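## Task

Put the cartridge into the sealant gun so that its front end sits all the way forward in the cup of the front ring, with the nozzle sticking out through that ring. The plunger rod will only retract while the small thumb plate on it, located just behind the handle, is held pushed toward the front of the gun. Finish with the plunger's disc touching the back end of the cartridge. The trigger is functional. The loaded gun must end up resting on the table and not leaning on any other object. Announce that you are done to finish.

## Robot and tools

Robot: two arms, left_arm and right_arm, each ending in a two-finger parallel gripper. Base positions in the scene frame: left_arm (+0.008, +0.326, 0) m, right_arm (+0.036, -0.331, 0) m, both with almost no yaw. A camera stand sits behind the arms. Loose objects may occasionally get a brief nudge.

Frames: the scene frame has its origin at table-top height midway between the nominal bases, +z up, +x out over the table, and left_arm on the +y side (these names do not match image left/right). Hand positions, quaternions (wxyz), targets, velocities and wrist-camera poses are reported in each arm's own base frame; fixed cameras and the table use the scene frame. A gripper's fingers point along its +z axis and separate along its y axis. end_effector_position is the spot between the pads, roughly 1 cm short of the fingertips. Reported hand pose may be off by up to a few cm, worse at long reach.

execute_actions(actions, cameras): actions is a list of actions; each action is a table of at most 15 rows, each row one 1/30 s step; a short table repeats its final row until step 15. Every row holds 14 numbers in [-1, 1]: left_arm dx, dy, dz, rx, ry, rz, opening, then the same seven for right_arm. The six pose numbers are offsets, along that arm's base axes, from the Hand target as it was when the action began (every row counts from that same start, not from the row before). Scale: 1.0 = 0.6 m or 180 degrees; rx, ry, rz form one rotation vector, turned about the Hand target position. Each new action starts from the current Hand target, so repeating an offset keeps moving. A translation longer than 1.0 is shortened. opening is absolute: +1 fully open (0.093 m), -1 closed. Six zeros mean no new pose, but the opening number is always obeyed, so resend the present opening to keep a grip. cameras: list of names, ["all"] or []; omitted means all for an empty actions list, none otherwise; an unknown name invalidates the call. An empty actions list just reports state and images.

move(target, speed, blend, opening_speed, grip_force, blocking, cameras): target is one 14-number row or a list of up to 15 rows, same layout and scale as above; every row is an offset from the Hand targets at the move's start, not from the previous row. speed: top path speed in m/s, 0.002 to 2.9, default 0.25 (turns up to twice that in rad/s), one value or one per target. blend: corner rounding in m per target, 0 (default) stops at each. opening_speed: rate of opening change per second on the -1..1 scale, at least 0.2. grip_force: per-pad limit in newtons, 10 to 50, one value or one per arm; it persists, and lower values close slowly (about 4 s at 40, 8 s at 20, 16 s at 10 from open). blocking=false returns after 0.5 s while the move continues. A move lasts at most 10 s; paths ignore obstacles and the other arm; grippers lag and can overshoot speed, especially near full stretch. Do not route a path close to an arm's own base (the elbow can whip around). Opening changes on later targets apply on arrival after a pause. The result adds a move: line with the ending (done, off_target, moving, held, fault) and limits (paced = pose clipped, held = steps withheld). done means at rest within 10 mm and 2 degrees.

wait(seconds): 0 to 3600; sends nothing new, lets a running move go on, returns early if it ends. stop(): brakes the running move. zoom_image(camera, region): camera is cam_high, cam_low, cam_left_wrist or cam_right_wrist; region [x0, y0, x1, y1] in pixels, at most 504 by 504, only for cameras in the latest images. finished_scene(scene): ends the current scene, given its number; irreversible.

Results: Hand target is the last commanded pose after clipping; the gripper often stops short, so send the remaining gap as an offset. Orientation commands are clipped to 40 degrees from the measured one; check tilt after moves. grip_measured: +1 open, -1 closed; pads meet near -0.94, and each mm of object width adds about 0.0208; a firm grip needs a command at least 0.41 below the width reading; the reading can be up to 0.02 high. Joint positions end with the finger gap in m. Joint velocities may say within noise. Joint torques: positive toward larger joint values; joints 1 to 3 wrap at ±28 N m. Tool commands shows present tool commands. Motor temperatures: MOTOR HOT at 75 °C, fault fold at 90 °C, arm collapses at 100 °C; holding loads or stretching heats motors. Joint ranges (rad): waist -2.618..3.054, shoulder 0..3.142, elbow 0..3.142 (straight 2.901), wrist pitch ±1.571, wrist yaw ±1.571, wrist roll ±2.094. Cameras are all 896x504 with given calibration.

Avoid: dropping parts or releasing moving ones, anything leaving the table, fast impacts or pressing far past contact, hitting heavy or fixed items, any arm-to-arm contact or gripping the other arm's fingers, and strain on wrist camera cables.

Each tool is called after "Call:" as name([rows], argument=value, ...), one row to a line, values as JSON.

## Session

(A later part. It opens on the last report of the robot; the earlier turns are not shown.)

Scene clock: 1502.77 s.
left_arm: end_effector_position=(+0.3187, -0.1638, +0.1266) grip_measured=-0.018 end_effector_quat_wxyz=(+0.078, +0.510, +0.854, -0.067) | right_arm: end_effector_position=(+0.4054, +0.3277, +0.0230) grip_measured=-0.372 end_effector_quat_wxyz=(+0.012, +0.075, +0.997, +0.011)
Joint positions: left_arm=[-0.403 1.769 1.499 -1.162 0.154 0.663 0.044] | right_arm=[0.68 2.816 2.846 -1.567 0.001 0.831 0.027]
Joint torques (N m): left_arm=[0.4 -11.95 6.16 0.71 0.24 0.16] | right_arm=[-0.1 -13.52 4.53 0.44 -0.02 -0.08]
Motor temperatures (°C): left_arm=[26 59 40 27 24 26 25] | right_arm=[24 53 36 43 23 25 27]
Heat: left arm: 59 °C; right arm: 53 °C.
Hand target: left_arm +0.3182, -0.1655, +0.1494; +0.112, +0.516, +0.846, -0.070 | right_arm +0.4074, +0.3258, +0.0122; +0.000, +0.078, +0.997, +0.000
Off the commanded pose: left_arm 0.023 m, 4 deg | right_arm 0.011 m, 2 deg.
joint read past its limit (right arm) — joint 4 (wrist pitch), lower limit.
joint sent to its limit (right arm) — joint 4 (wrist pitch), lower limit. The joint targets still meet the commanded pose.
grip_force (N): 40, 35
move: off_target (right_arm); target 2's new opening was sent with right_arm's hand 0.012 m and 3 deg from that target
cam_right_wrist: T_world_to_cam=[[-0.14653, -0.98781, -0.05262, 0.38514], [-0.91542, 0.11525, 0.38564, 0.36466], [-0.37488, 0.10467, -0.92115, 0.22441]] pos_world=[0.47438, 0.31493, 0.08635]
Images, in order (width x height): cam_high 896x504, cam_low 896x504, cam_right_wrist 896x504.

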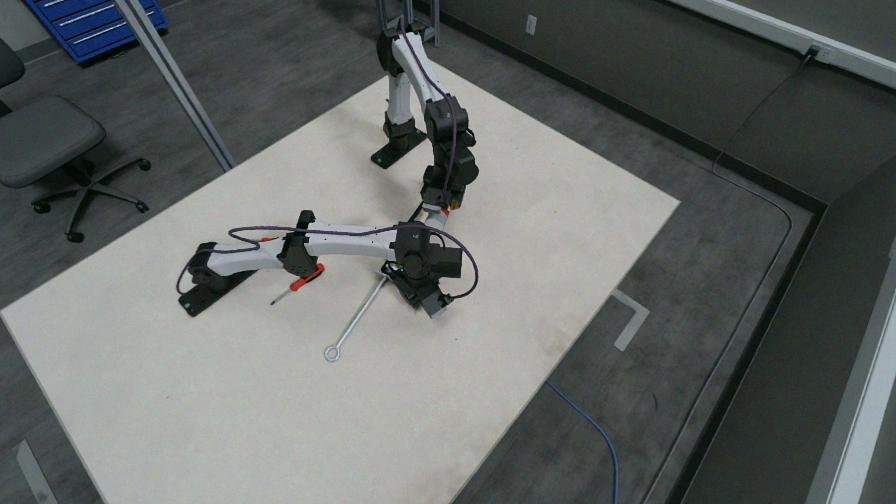

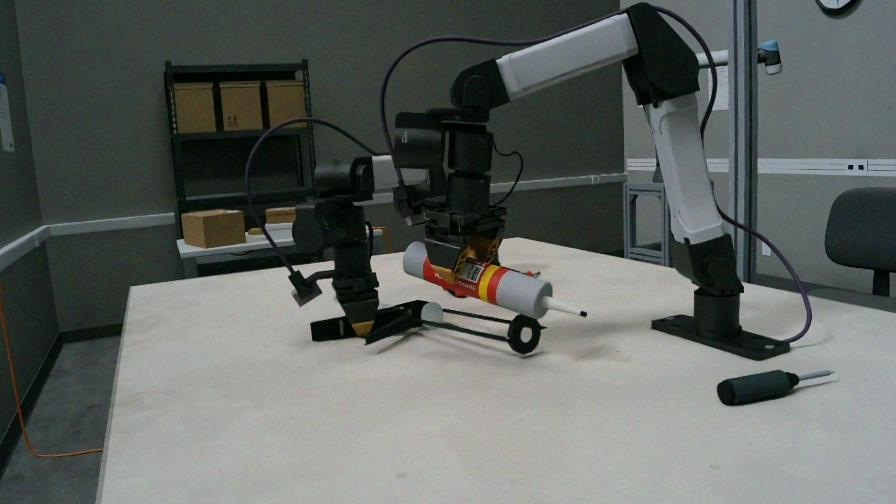

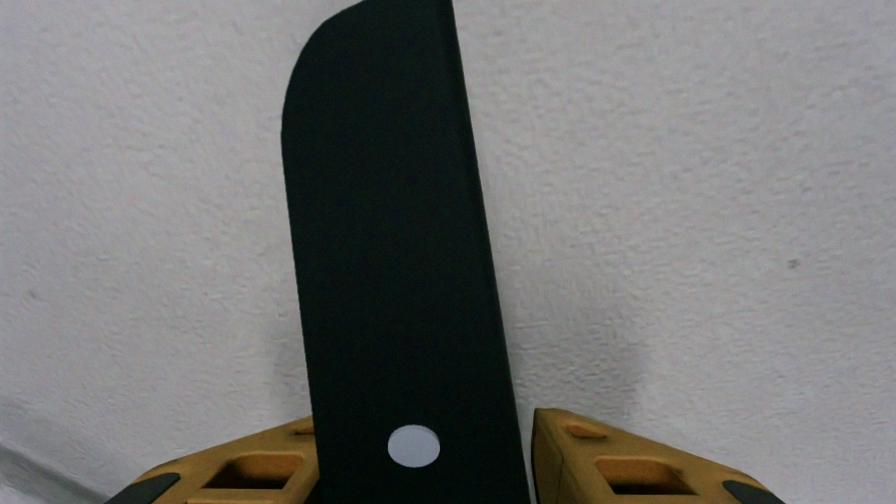

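Call:
move([
  [0,0,0.03,0,0,0,-0.35,0,0,0,0,0,0,-0.7],
  [-0.236,-0.021,0.02,0.028,0.0092,-0.0827,-0.35,0,0,0,0,0,0,-0.7],
], speed=0.12, cameras=["cam_left_wrist","cam_low","cam_high"])

Scene clock: 1531.77 s.
left_arm: end_effector_position=(+0.1781, -0.1790, +0.1504) grip_measured=-0.018 end_effector_quat_wxyz=(+0.047, +0.627, +0.776, -0.056) | right_arm: end_effector_position=(+0.4054, +0.3277, +0.0230) grip_measured=-0.386 end_effector_quat_wxyz=(+0.012, +0.075, +0.997, +0.011)
Joint positions: left_arm=[-0.716 1.404 1.23 -1.298 0.108 0.639 0.044] | right_arm=[0.68 2.816 2.846 -1.567 0.001 0.831 0.027]
Joint torques (N m): left_arm=[-0.4 -7.28 6.19 0.55 -0.01 -0.09] | right_arm=[-0.1 -13.48 4.64 0.44 0.03 -0.06]
Motor temperatures (°C): left_arm=[26 60 40 27 24 26 25] | right_arm=[24 60 35 40 23 25 28]
Heat: left arm: 60 °C; right arm: 60 °C.
Hand target: left_arm +0.1766, -0.1781, +0.1613; +0.067, +0.625, +0.776, -0.054 | right_arm +0.4074, +0.3258, +0.0122; +0.000, +0.078, +0.997, +0.000
Off the commanded pose: left_arm 0.011 m, 2 deg | right_arm 0.011 m, 2 deg.
joint read past its limit (right arm) — joint 4 (wrist pitch), lower limit.
joint sent to its limit (right arm) — joint 4 (wrist pitch), lower limit. The joint targets still meet the commanded pose.
grip_force (N): 40, 35
move: off_target (left_arm)
cam_left_wrist: T_world_to_cam=[[-0.97546, -0.22018, -0.00205, 0.13941], [-0.21131, 0.93349, 0.28973, 0.20083], [-0.06188, 0.28305, -0.95711, 0.28996]] pos_world=[0.19637, -0.23886, 0.21962]
Images, in order (width x height): cam_high 896x504, cam_low 896x504, cam_left_wrist 896x504.

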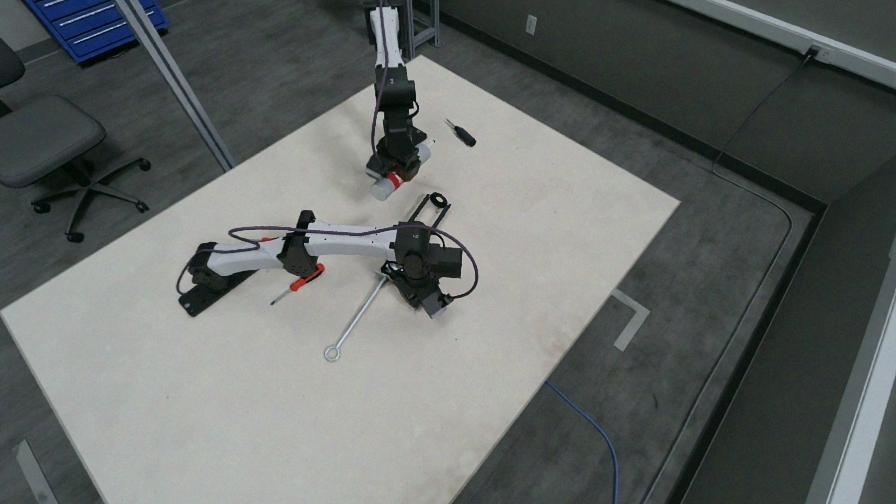

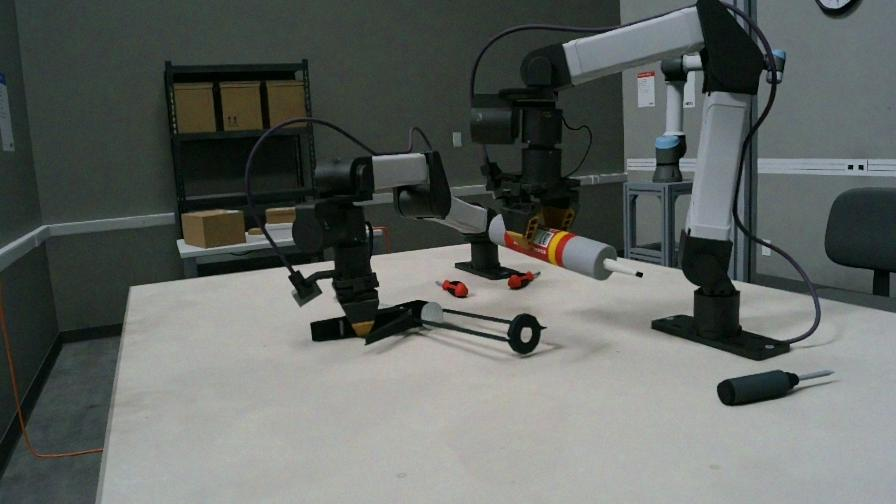

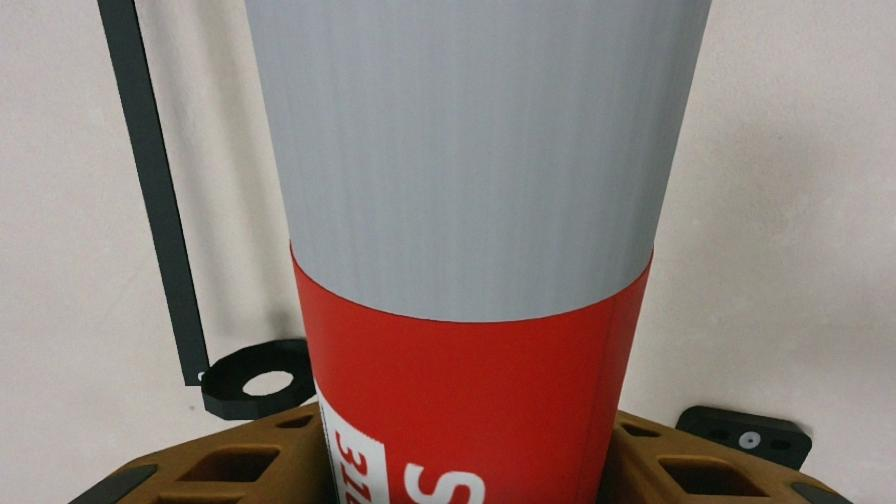

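Call:
zoom_image(camera="cam_low", region=[460, 180, 680, 300])

Call:
zoom_image(camera="cam_high", region=[350, 120, 470, 240])

Scaled by 2.291 from the camera's image (finer frame: 1280x720).

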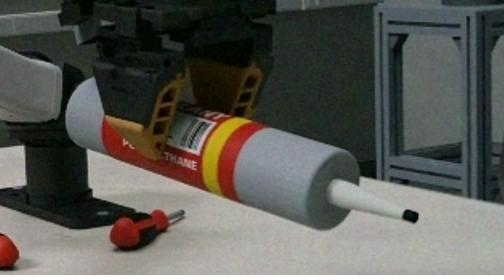

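Scaled by 4.200 from the camera's image (finer frame: 1280x720).

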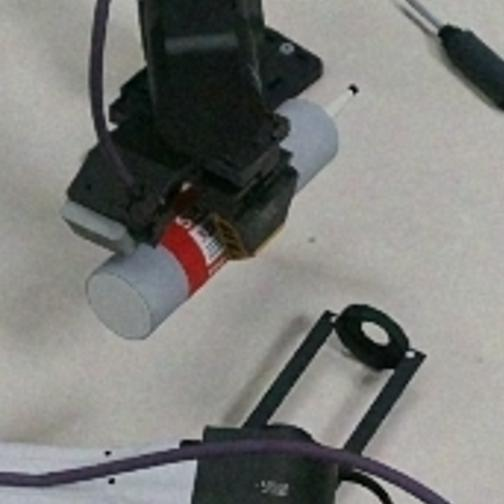

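Call:
move([
  [0,0,0,0,0,0,-0.35,0,0,0.0,0,0,0,0.7],
  [0,0,0,0,0,0,-0.35,-0.01,0,0.2,0,0,0,0.7],
  [0,0,0,0,0,0,-0.35,-0.044,-0.447,0.163,0.1173,0.1314,-0.3562,0.4],
], speed=0.15, cameras=["cam_right_wrist","cam_left_wrist"])

Scene clock: 1622.60 s.
left_arm: end_effector_position=(+0.1781, -0.1789, +0.1504) grip_measured=-0.018 end_effector_quat_wxyz=(+0.047, +0.627, +0.776, -0.056) | right_arm: end_effector_position=(+0.3846, +0.0570, +0.1002) grip_measured=+0.402 end_effector_quat_wxyz=(-0.207, +0.582, +0.772, +0.152)
Joint positions: left_arm=[-0.716 1.404 1.23 -1.298 0.108 0.638 0.044] | right_arm=[-0.057 2.181 1.897 -1.479 -0.486 1.187 0.064]
Joint torques (N m): left_arm=[-0.51 -7.28 6.16 0.56 -0.01 -0.08] | right_arm=[0.36 -13.7 4.44 -0.34 -0.46 0.05]
Motor temperatures (°C): left_arm=[26 52 39 27 24 26 25] | right_arm=[24 74 34 35 23 25 28]
Heat: left arm: 52 °C; right arm: 74 °C.
Hand target: left_arm +0.1766, -0.1781, +0.1613; +0.067, +0.625, +0.776, -0.054 | right_arm +0.3810, +0.0576, +0.1099; -0.206, +0.586, +0.768, +0.157
Off the commanded pose: left_arm 0.011 m, 2 deg | right_arm 0.010 m, 1 deg.
grip_force (N): 40, 35
move: done; target 3's new opening was sent with right_arm's hand 0.011 m and 1 deg from that target
cam_left_wrist: T_world_to_cam=[[-0.97535, -0.22063, -0.00234, 0.13944], [-0.21182, 0.93332, 0.28992, 0.20087], [-0.06178, 0.28327, -0.95705, 0.28999]] pos_world=[0.19647, -0.23886, 0.21962]
cam_right_wrist: T_world_to_cam=[[-0.96372, -0.26608, -0.02113, 0.38876], [-0.17362, 0.56476, 0.80679, -0.00604], [-0.20274, 0.78118, -0.59047, 0.17816]] pos_world=[0.40972, -0.03232, 0.11828]
Images, in order (width x height): cam_left_wrist 896x504, cam_right_wrist 896x504.

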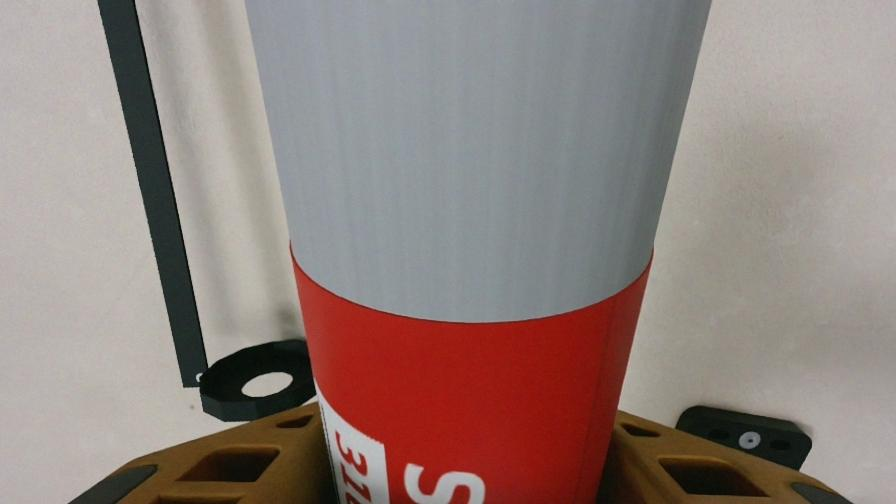

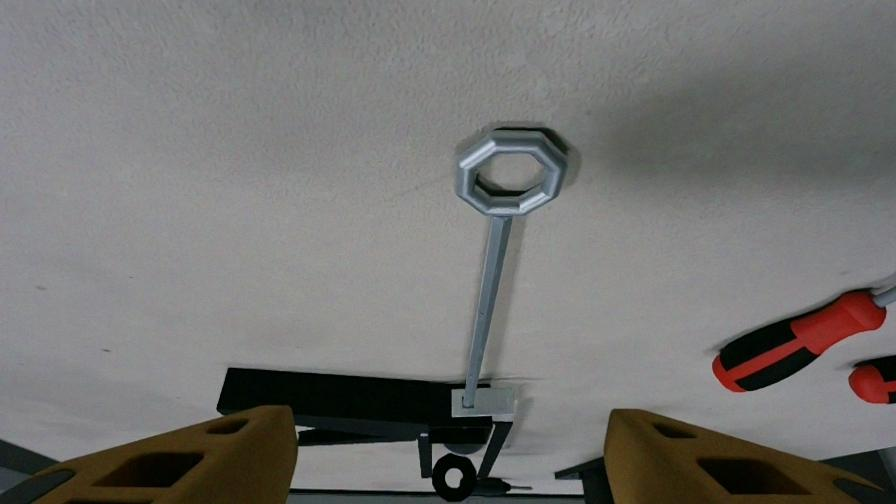

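Call:
move(target=[0.2158,-0.174,-0.01,0,0,0.0072,-0.35,0.0067,-0.029,0.05,-0.3684,-0.5114,0.3097,0.4], speed=0.12, cameras=["cam_high","cam_low"])

Call:
zoom_image(camera="cam_low", region=[390, 200, 630, 360])

Call:
zoom_image(camera="cam_high", region=[360, 160, 480, 280])

Scene clock: 1646.97 s.
left_arm: end_effector_position=(+0.2980, -0.2803, +0.1473) grip_measured=-0.018 end_effector_quat_wxyz=(+0.055, +0.623, +0.779, -0.056) | right_arm: end_effector_position=(+0.3844, +0.0398, +0.1401) grip_measured=+0.402 end_effector_quat_wxyz=(+0.614, -0.039, +0.788, +0.007)
Joint positions: left_arm=[-0.711 2.005 1.901 -1.352 0.107 0.632 0.044] | right_arm=[0.134 1.373 0.377 0.747 0.071 -0.019 0.064]
Joint torques (N m): left_arm=[0.77 -8.34 9.1 0.56 -0.03 -0.07] | right_arm=[-0.2 -3.89 4.96 2.6 -0.17 -0.15]
Motor temperatures (°C): left_arm=[26 51 41 27 24 26 25] | right_arm=[24 70 34 36 23 25 28]
Heat: left arm: 51 °C; right arm: 70 °C.
Hand target: left_arm +0.3061, -0.2826, +0.1554; +0.068, +0.616, +0.783, -0.053 | right_arm +0.3850, +0.0402, +0.1399; +0.619, -0.044, +0.784, +0.011
Off the commanded pose: left_arm 0.012 m, 2 deg | right_arm 0.001 m, 1 deg.
grip_force (N): 40, 35
move: off_target (left_arm)

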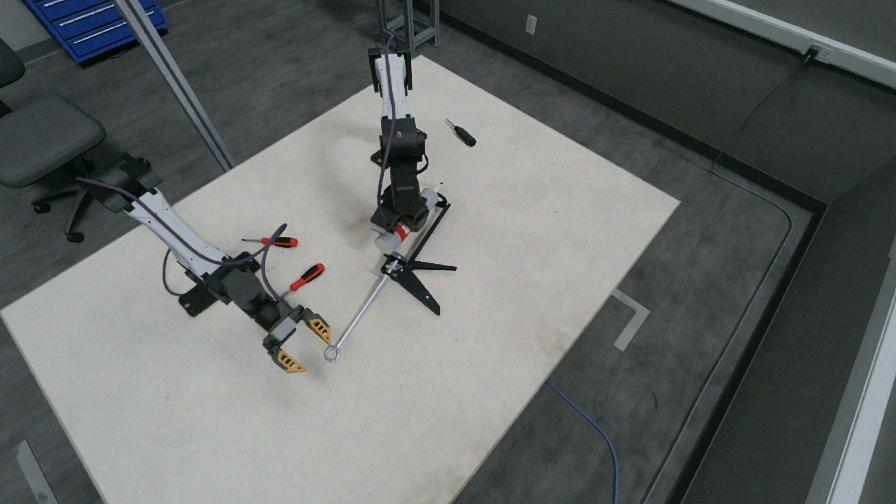

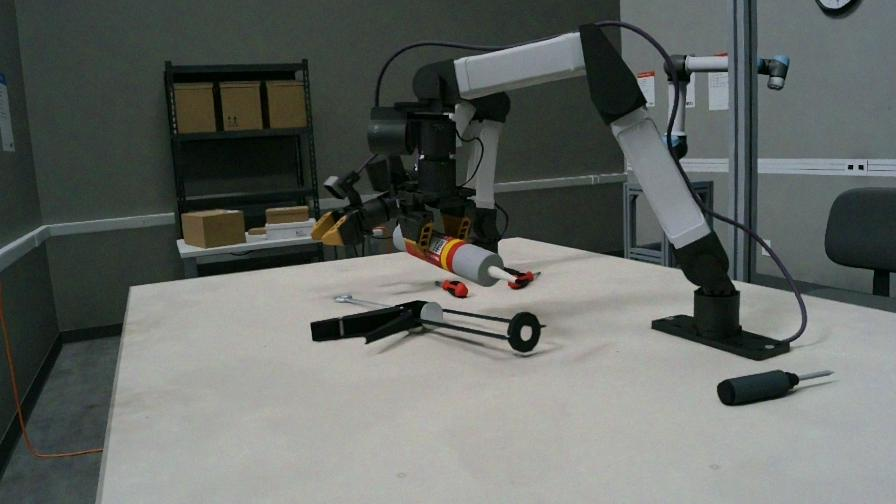

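Scaled by 2.100 from the camera's image (finer frame: 1280x720).

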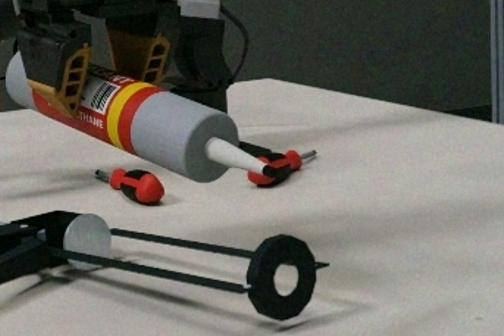

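Scaled by 4.200 from the camera's image (finer frame: 1280x720).

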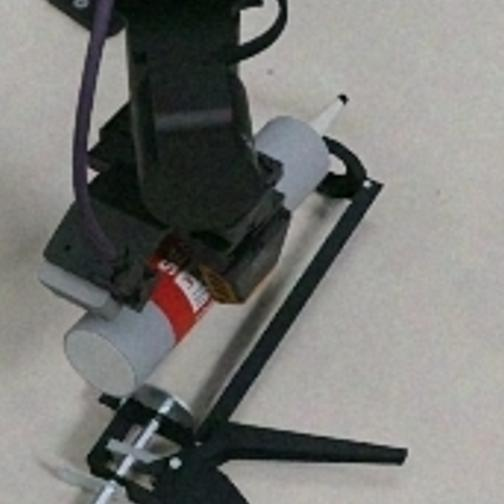

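Call:
move(target=[0.015,-0.002,-0.084,-0.0215,-0.0053,0.006,-0.35,0,0,0,0,0,0,0.4], speed=0.08, cameras=["cam_low"])

Scene clock: 1663.30 s.
left_arm: end_effector_position=(+0.3087, -0.2779, +0.0915) grip_measured=-0.018 end_effector_quat_wxyz=(+0.066, +0.611, +0.786, -0.065) | right_arm: end_effector_position=(+0.3845, +0.0399, +0.1403) grip_measured=+0.402 end_effector_quat_wxyz=(+0.615, -0.039, +0.788, +0.007)
Joint positions: left_arm=[-0.681 2.005 1.675 -1.106 0.128 0.632 0.044] | right_arm=[0.134 1.373 0.377 0.748 0.071 -0.019 0.064]
Joint torques (N m): left_arm=[0.73 -11.21 6.15 1.04 0.19 -0.01] | right_arm=[-0.31 -3.75 5 2.57 -0.22 -0.17]
Motor temperatures (°C): left_arm=[26 51 43 27 24 26 25] | right_arm=[24 59 34 43 23 25 27]
Heat: left arm: 51 °C; right arm: 59 °C.
Hand target: left_arm +0.3151, -0.2837, +0.1050; +0.095, +0.606, +0.786, -0.074 | right_arm +0.3850, +0.0402, +0.1399; +0.619, -0.044, +0.784, +0.011
Off the commanded pose: left_arm 0.016 m, 4 deg | right_arm 0.001 m, 1 deg.
grip_force (N): 40, 35
move: off_target (left_arm)

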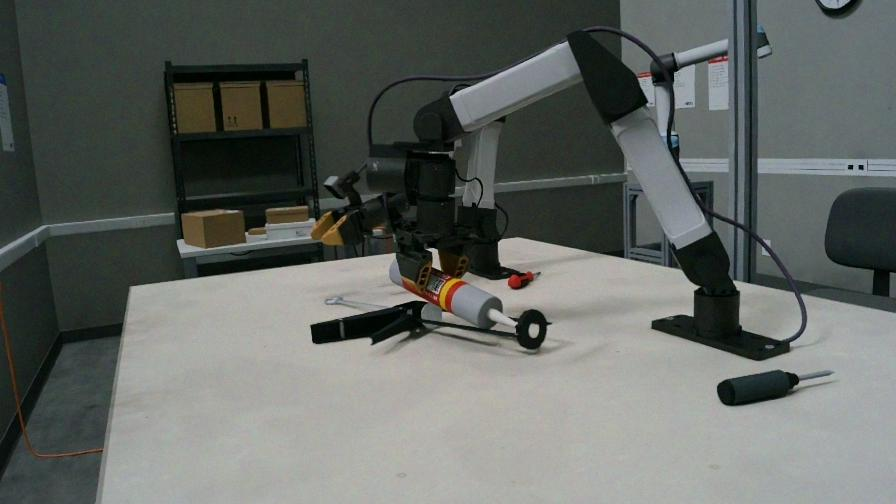

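Call:
zoom_image(camera="cam_low", region=[380, 250, 570, 370])

Call:
execute_actions(actions=[])

Call:
zoom_image(camera="cam_high", region=[360, 160, 480, 280])

Scaled by 2.653 from the camera's image (finer frame: 1280x720).

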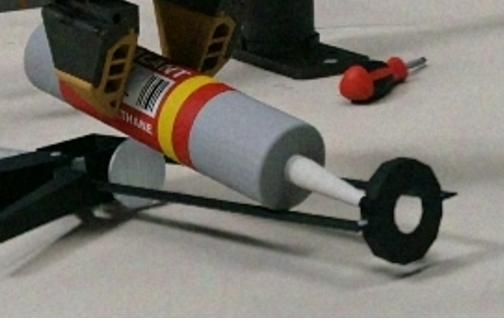

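Scene clock: 1666.67 s.
left_arm: end_effector_position=(+0.3087, -0.2781, +0.0915) grip_measured=-0.018 end_effector_quat_wxyz=(+0.066, +0.611, +0.786, -0.066) | right_arm: end_effector_position=(+0.3845, +0.0399, +0.1403) grip_measured=+0.402 end_effector_quat_wxyz=(+0.615, -0.039, +0.788, +0.007)
Joint positions: left_arm=[-0.681 2.005 1.675 -1.105 0.128 0.632 0.044] | right_arm=[0.134 1.373 0.377 0.748 0.071 -0.019 0.064]
Joint velocities: within noise
Joint torques (N m): left_arm=[0.58 -11.29 6 1.03 0.17 -0.04] | right_arm=[-0.24 -3.79 5.01 2.56 -0.18 -0.16]
Motor temperatures (°C): left_arm=[26 51 42 27 24 26 25] | right_arm=[24 57 34 44 23 25 27]
Heat: left arm: 51 °C; right arm: 57 °C.
Hand target: left_arm +0.3151, -0.2837, +0.1050; +0.095, +0.606, +0.786, -0.074 | right_arm +0.3850, +0.0402, +0.1399; +0.619, -0.044, +0.784, +0.011
Tool commands: left_gripper/opening=-0.35 right_gripper/opening=+0.4
Off the commanded pose: left_arm 0.016 m, 4 deg | right_arm 0.001 m, 1 deg.
grip_force (N): 40, 35
camera_calibration:
cam_left_wrist: T_world_to_cam=[[-0.96622, -0.25764, -0.00642, 0.23206], [-0.25098, 0.93501, 0.25052, 0.35428], [-0.05854, 0.24367, -0.96809, 0.25873]] pos_world=[0.32828, -0.33451, 0.16321]
cam_right_wrist: T_world_to_cam=[[0.09819, -0.99465, 0.03213, -0.00184], [-0.61343, -0.08592, -0.78506, 0.38953], [0.78362, 0.05738, -0.61858, -0.13127]] pos_world=[0.342, 0.03917, 0.22466]

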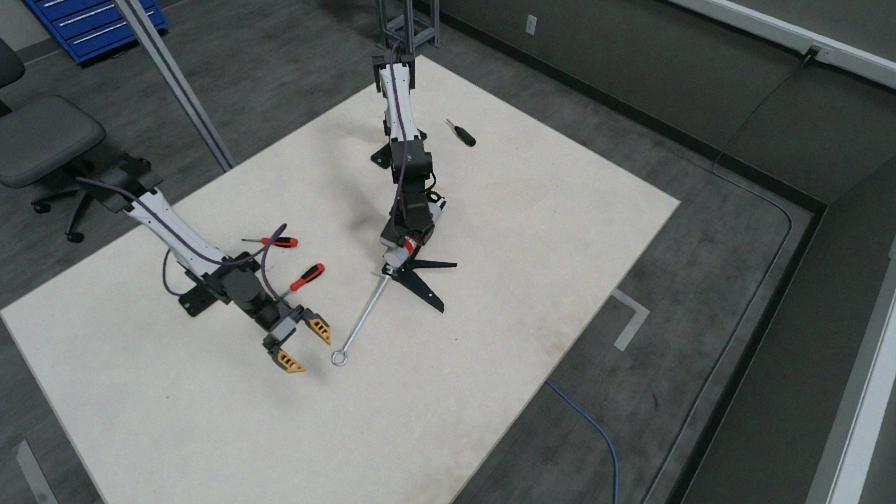

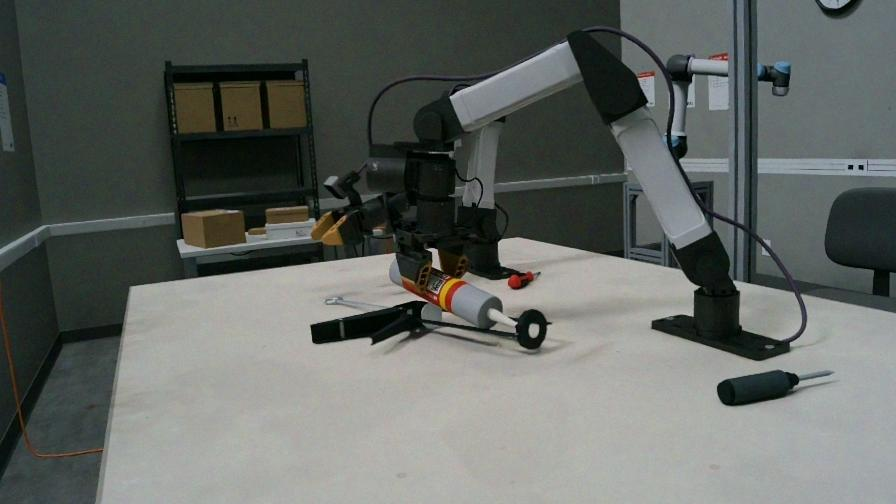

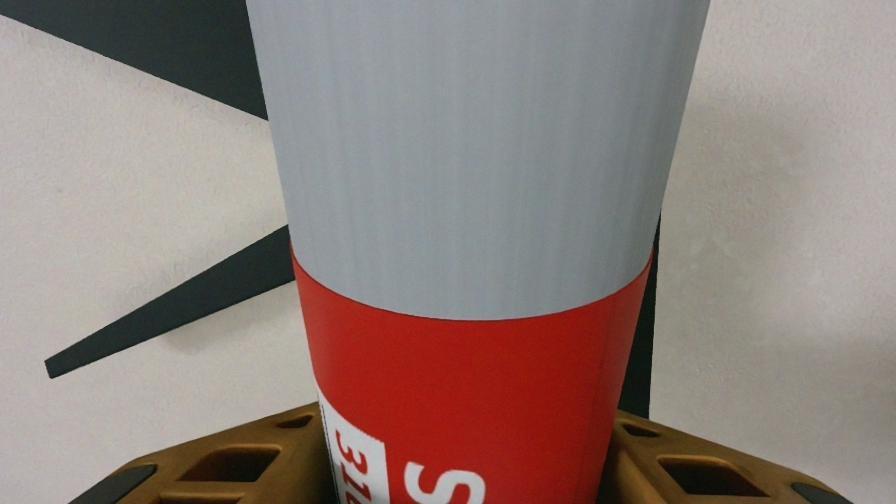

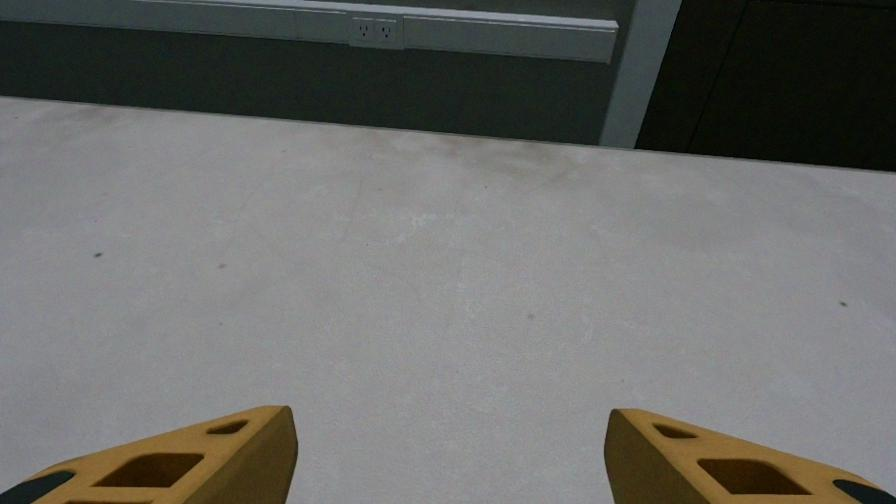

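Scaled by 4.200 from the camera's image (finer frame: 1280x720).

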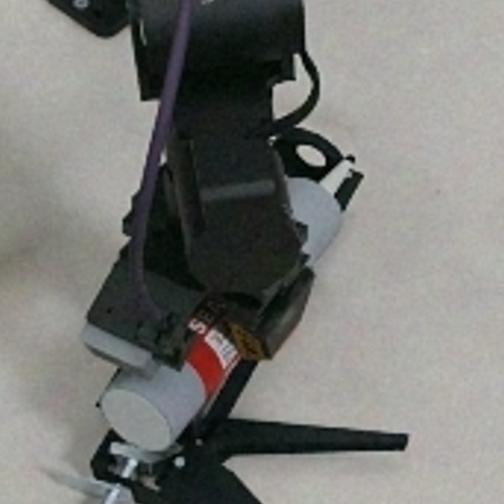

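Call:
move(target=[0.0,0.0,0.06,0,0,0,-0.35,0,0,0,0,0,0,0.4], speed=0.1, cameras=["cam_low","cam_high"])

Call:
zoom_image(camera="cam_low", region=[470, 250, 570, 350])

Call:
zoom_image(camera="cam_high", region=[400, 160, 470, 230])

Scene clock: 1688.47 s.
left_arm: end_effector_position=(+0.3081, -0.2781, +0.1168) grip_measured=-0.018 end_effector_quat_wxyz=(+0.063, +0.611, +0.786, -0.067) | right_arm: end_effector_position=(+0.3845, +0.0399, +0.1403) grip_measured=+0.402 end_effector_quat_wxyz=(+0.615, -0.039, +0.788, +0.007)
Joint positions: left_arm=[-0.681 2.005 1.776 -1.212 0.13 0.632 0.044] | right_arm=[0.134 1.373 0.377 0.748 0.071 -0.019 0.064]
Joint torques (N m): left_arm=[0.66 -11.34 9.17 0.62 0.17 -0.04] | right_arm=[-0.23 -3.86 4.97 2.57 -0.19 -0.12]
Motor temperatures (°C): left_arm=[26 54 41 27 24 26 25] | right_arm=[24 50 34 48 23 25 27]
Heat: left arm: 54 °C; right arm: 50 °C.
Hand target: left_arm +0.3151, -0.2837, +0.1409; +0.095, +0.606, +0.786, -0.074 | right_arm +0.3850, +0.0402, +0.1399; +0.619, -0.044, +0.784, +0.011
Off the commanded pose: left_arm 0.026 m, 4 deg | right_arm 0.001 m, 1 deg.
grip_force (N): 40, 35
move: off_target (left_arm)
Images, in order (width x height): cam_high 896x504, cam_low 896x504.

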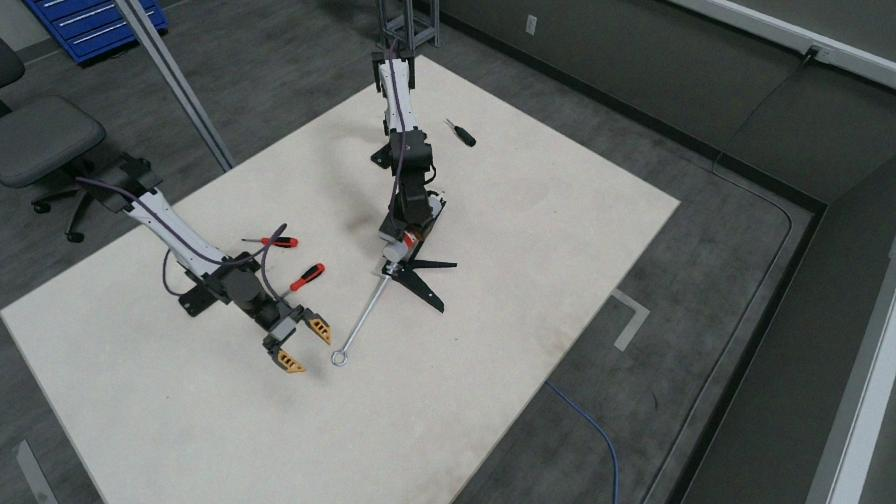

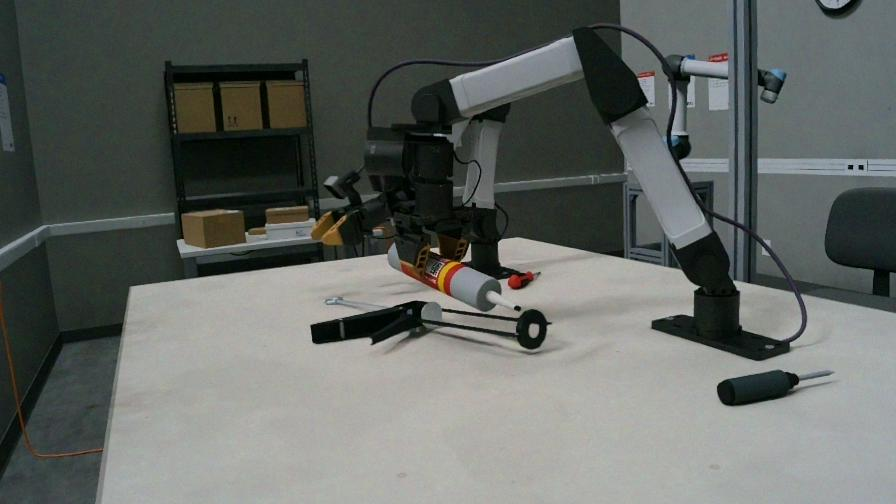

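Scaled by 5.040 from the camera's image (finer frame: 1280x720).

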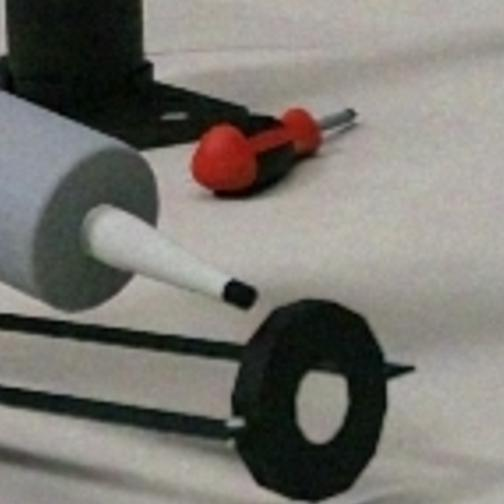

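Scaled by 7.200 from the camera's image (finer frame: 1280x720).

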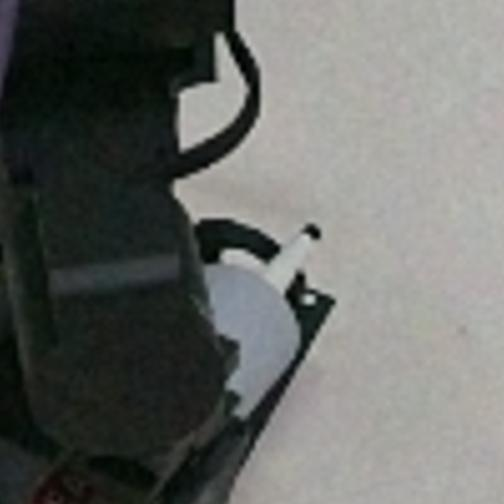

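Call:
move(target=[-0.0365,-0.0517,0.015,0,0,0.0206,-0.35,0,0,0,0,0,0,0.4], speed=0.1, cameras=["cam_low","cam_high"])

Call:
zoom_image(camera="cam_low", region=[460, 240, 580, 360])

Call:
zoom_image(camera="cam_high", region=[390, 160, 460, 230])

Scene clock: 1742.30 s.
left_arm: end_effector_position=(+0.2857, -0.3094, +0.1297) grip_measured=-0.018 end_effector_quat_wxyz=(+0.069, +0.586, +0.804, -0.069) | right_arm: end_effector_position=(+0.3845, +0.0399, +0.1403) grip_measured=+0.402 end_effector_quat_wxyz=(+0.615, -0.039, +0.788, +0.007)
Joint positions: left_arm=[-0.779 2.005 1.825 -1.233 0.115 0.471 0.044] | right_arm=[0.134 1.373 0.377 0.748 0.071 -0.019 0.064]
Joint torques (N m): left_arm=[0.2 -10.65 9.1 0.74 -0.01 -0.07] | right_arm=[-0.21 -3.77 4.92 2.57 -0.2 -0.15]
Motor temperatures (°C): left_arm=[26 57 43 27 24 26 25] | right_arm=[24 43 34 52 23 25 27]
Heat: left arm: 57 °C; right arm: 52 °C.
Hand target: left_arm +0.2932, -0.3147, +0.1500; +0.097, +0.580, +0.805, -0.071 | right_arm +0.3850, +0.0402, +0.1399; +0.619, -0.044, +0.784, +0.011
Off the commanded pose: left_arm 0.022 m, 3 deg | right_arm 0.001 m, 1 deg.
grip_force (N): 40, 35
move: off_target (left_arm)
Images, in order (width x height): cam_high 896x504, cam_low 896x504.

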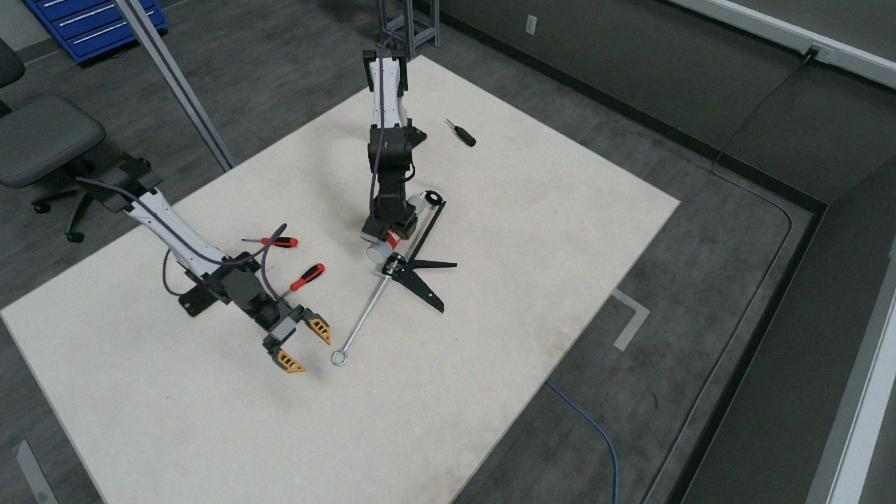

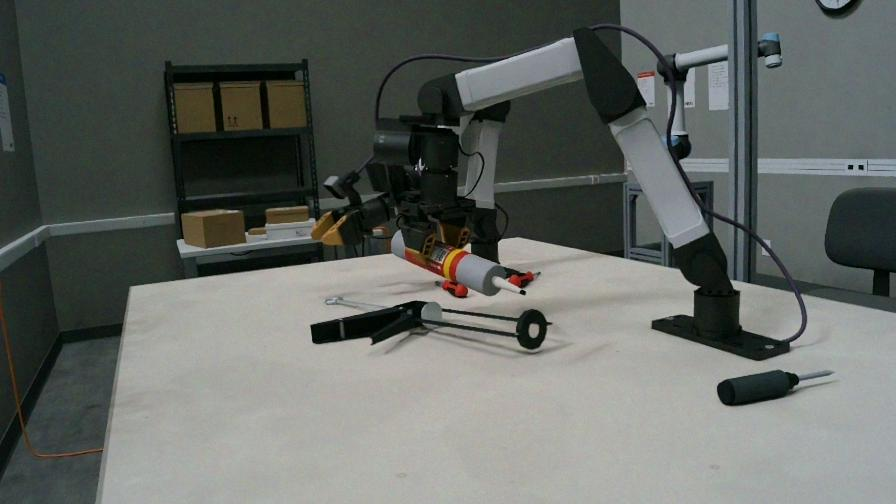

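Scaled by 4.200 from the camera's image (finer frame: 1280x720).

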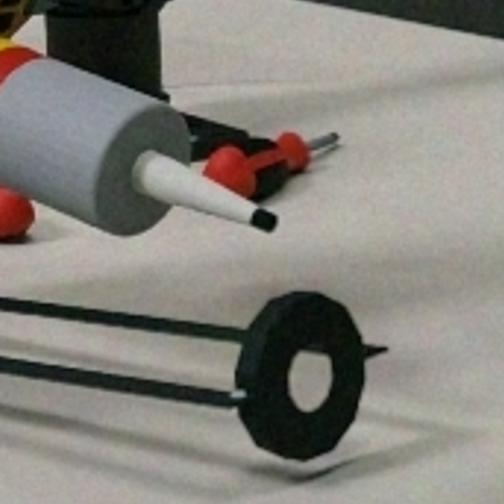

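Scaled by 7.200 from the camera's image (finer frame: 1280x720).

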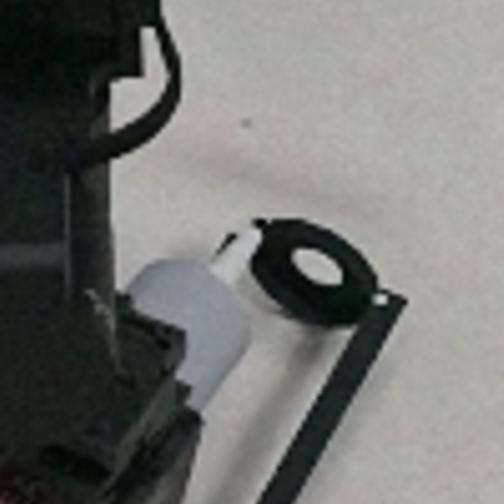

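Call:
move(target=[0.0217, 0.0067, -0.075, 0, 0, 0, -0.35, 0, 0, 0, 0, 0, 0, 0.4], speed=0.1, cameras=["cam_high","cam_low"])

Call:
zoom_image(camera="cam_high", region=[390, 160, 515, 230])

Call:
zoom_image(camera="cam_low", region=[440, 240, 660, 364])

Scene clock: 1811.17 s.
left_arm: end_effector_position=(+0.2983, -0.3060, +0.1044) grip_measured=-0.018 end_effector_quat_wxyz=(+0.082, +0.577, +0.810, -0.069) | right_arm: end_effector_position=(+0.3845, +0.0399, +0.1403) grip_measured=+0.402 end_effector_quat_wxyz=(+0.615, -0.039, +0.788, +0.007)
Joint positions: left_arm=[-0.753 2.005 1.72 -1.103 0.114 0.474 0.044] | right_arm=[0.134 1.373 0.377 0.748 0.071 -0.019 0.064]
Joint torques (N m): left_arm=[0.62 -8.87 6.32 1.23 0.03 0.17] | right_arm=[-0.27 -3.84 4.98 2.53 -0.18 -0.16]
Motor temperatures (°C): left_arm=[26 57 47 27 24 26 25] | right_arm=[24 40 35 56 23 25 27]
Heat: left arm: 57 °C; right arm: 56 °C.
Hand target: left_arm +0.3063, -0.3107, +0.1050; +0.098, +0.580, +0.805, -0.071 | right_arm +0.3850, +0.0402, +0.1399; +0.619, -0.044, +0.784, +0.011
Off the commanded pose: left_arm 0.009 m, 2 deg | right_arm 0.001 m, 1 deg.
grip_force (N): 40, 35
move: done

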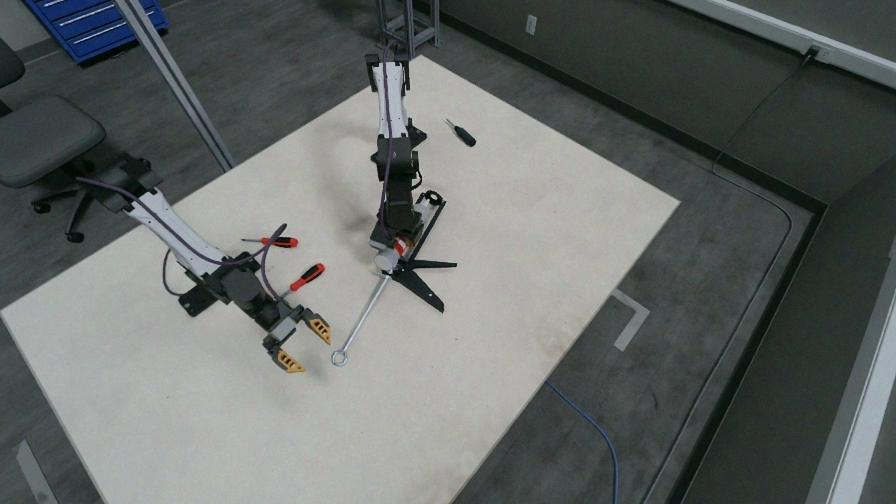

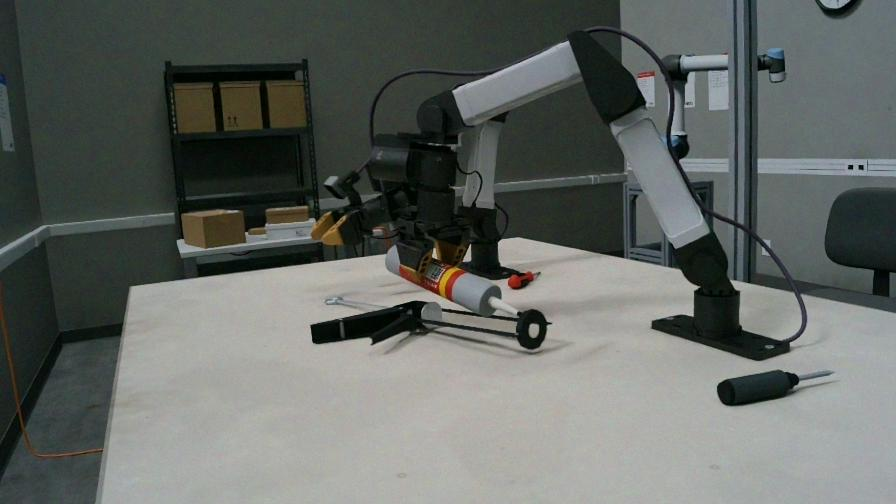

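Scaled by 4.032 from the camera's image (finer frame: 1280x720).

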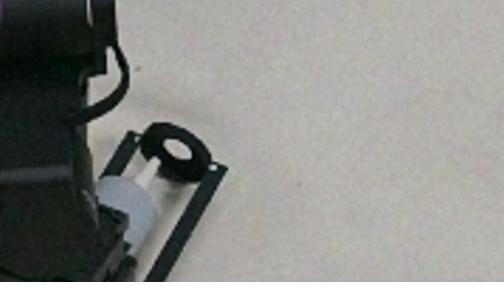

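Scaled by 2.291 from the camera's image (finer frame: 1280x720).

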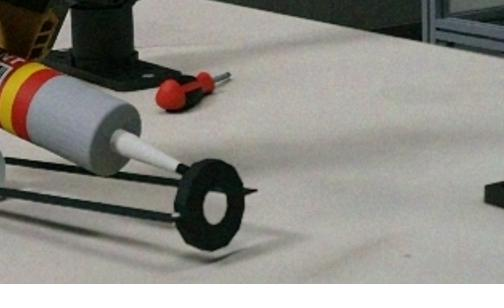

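Call:
zoom_image(camera="cam_high", region=[405, 180, 455, 210])

Call:
zoom_image(camera="cam_low", region=[490, 290, 560, 354])

Scaled by 10.080 from the camera's image (finer frame: 1280x720).

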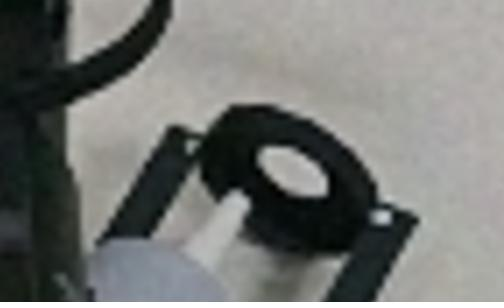

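Scaled by 7.200 from the camera's image (finer frame: 1280x720).

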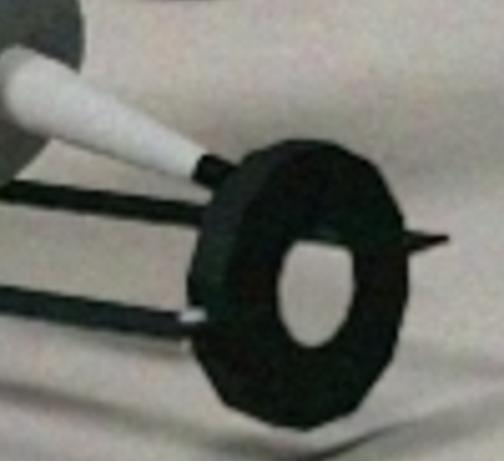

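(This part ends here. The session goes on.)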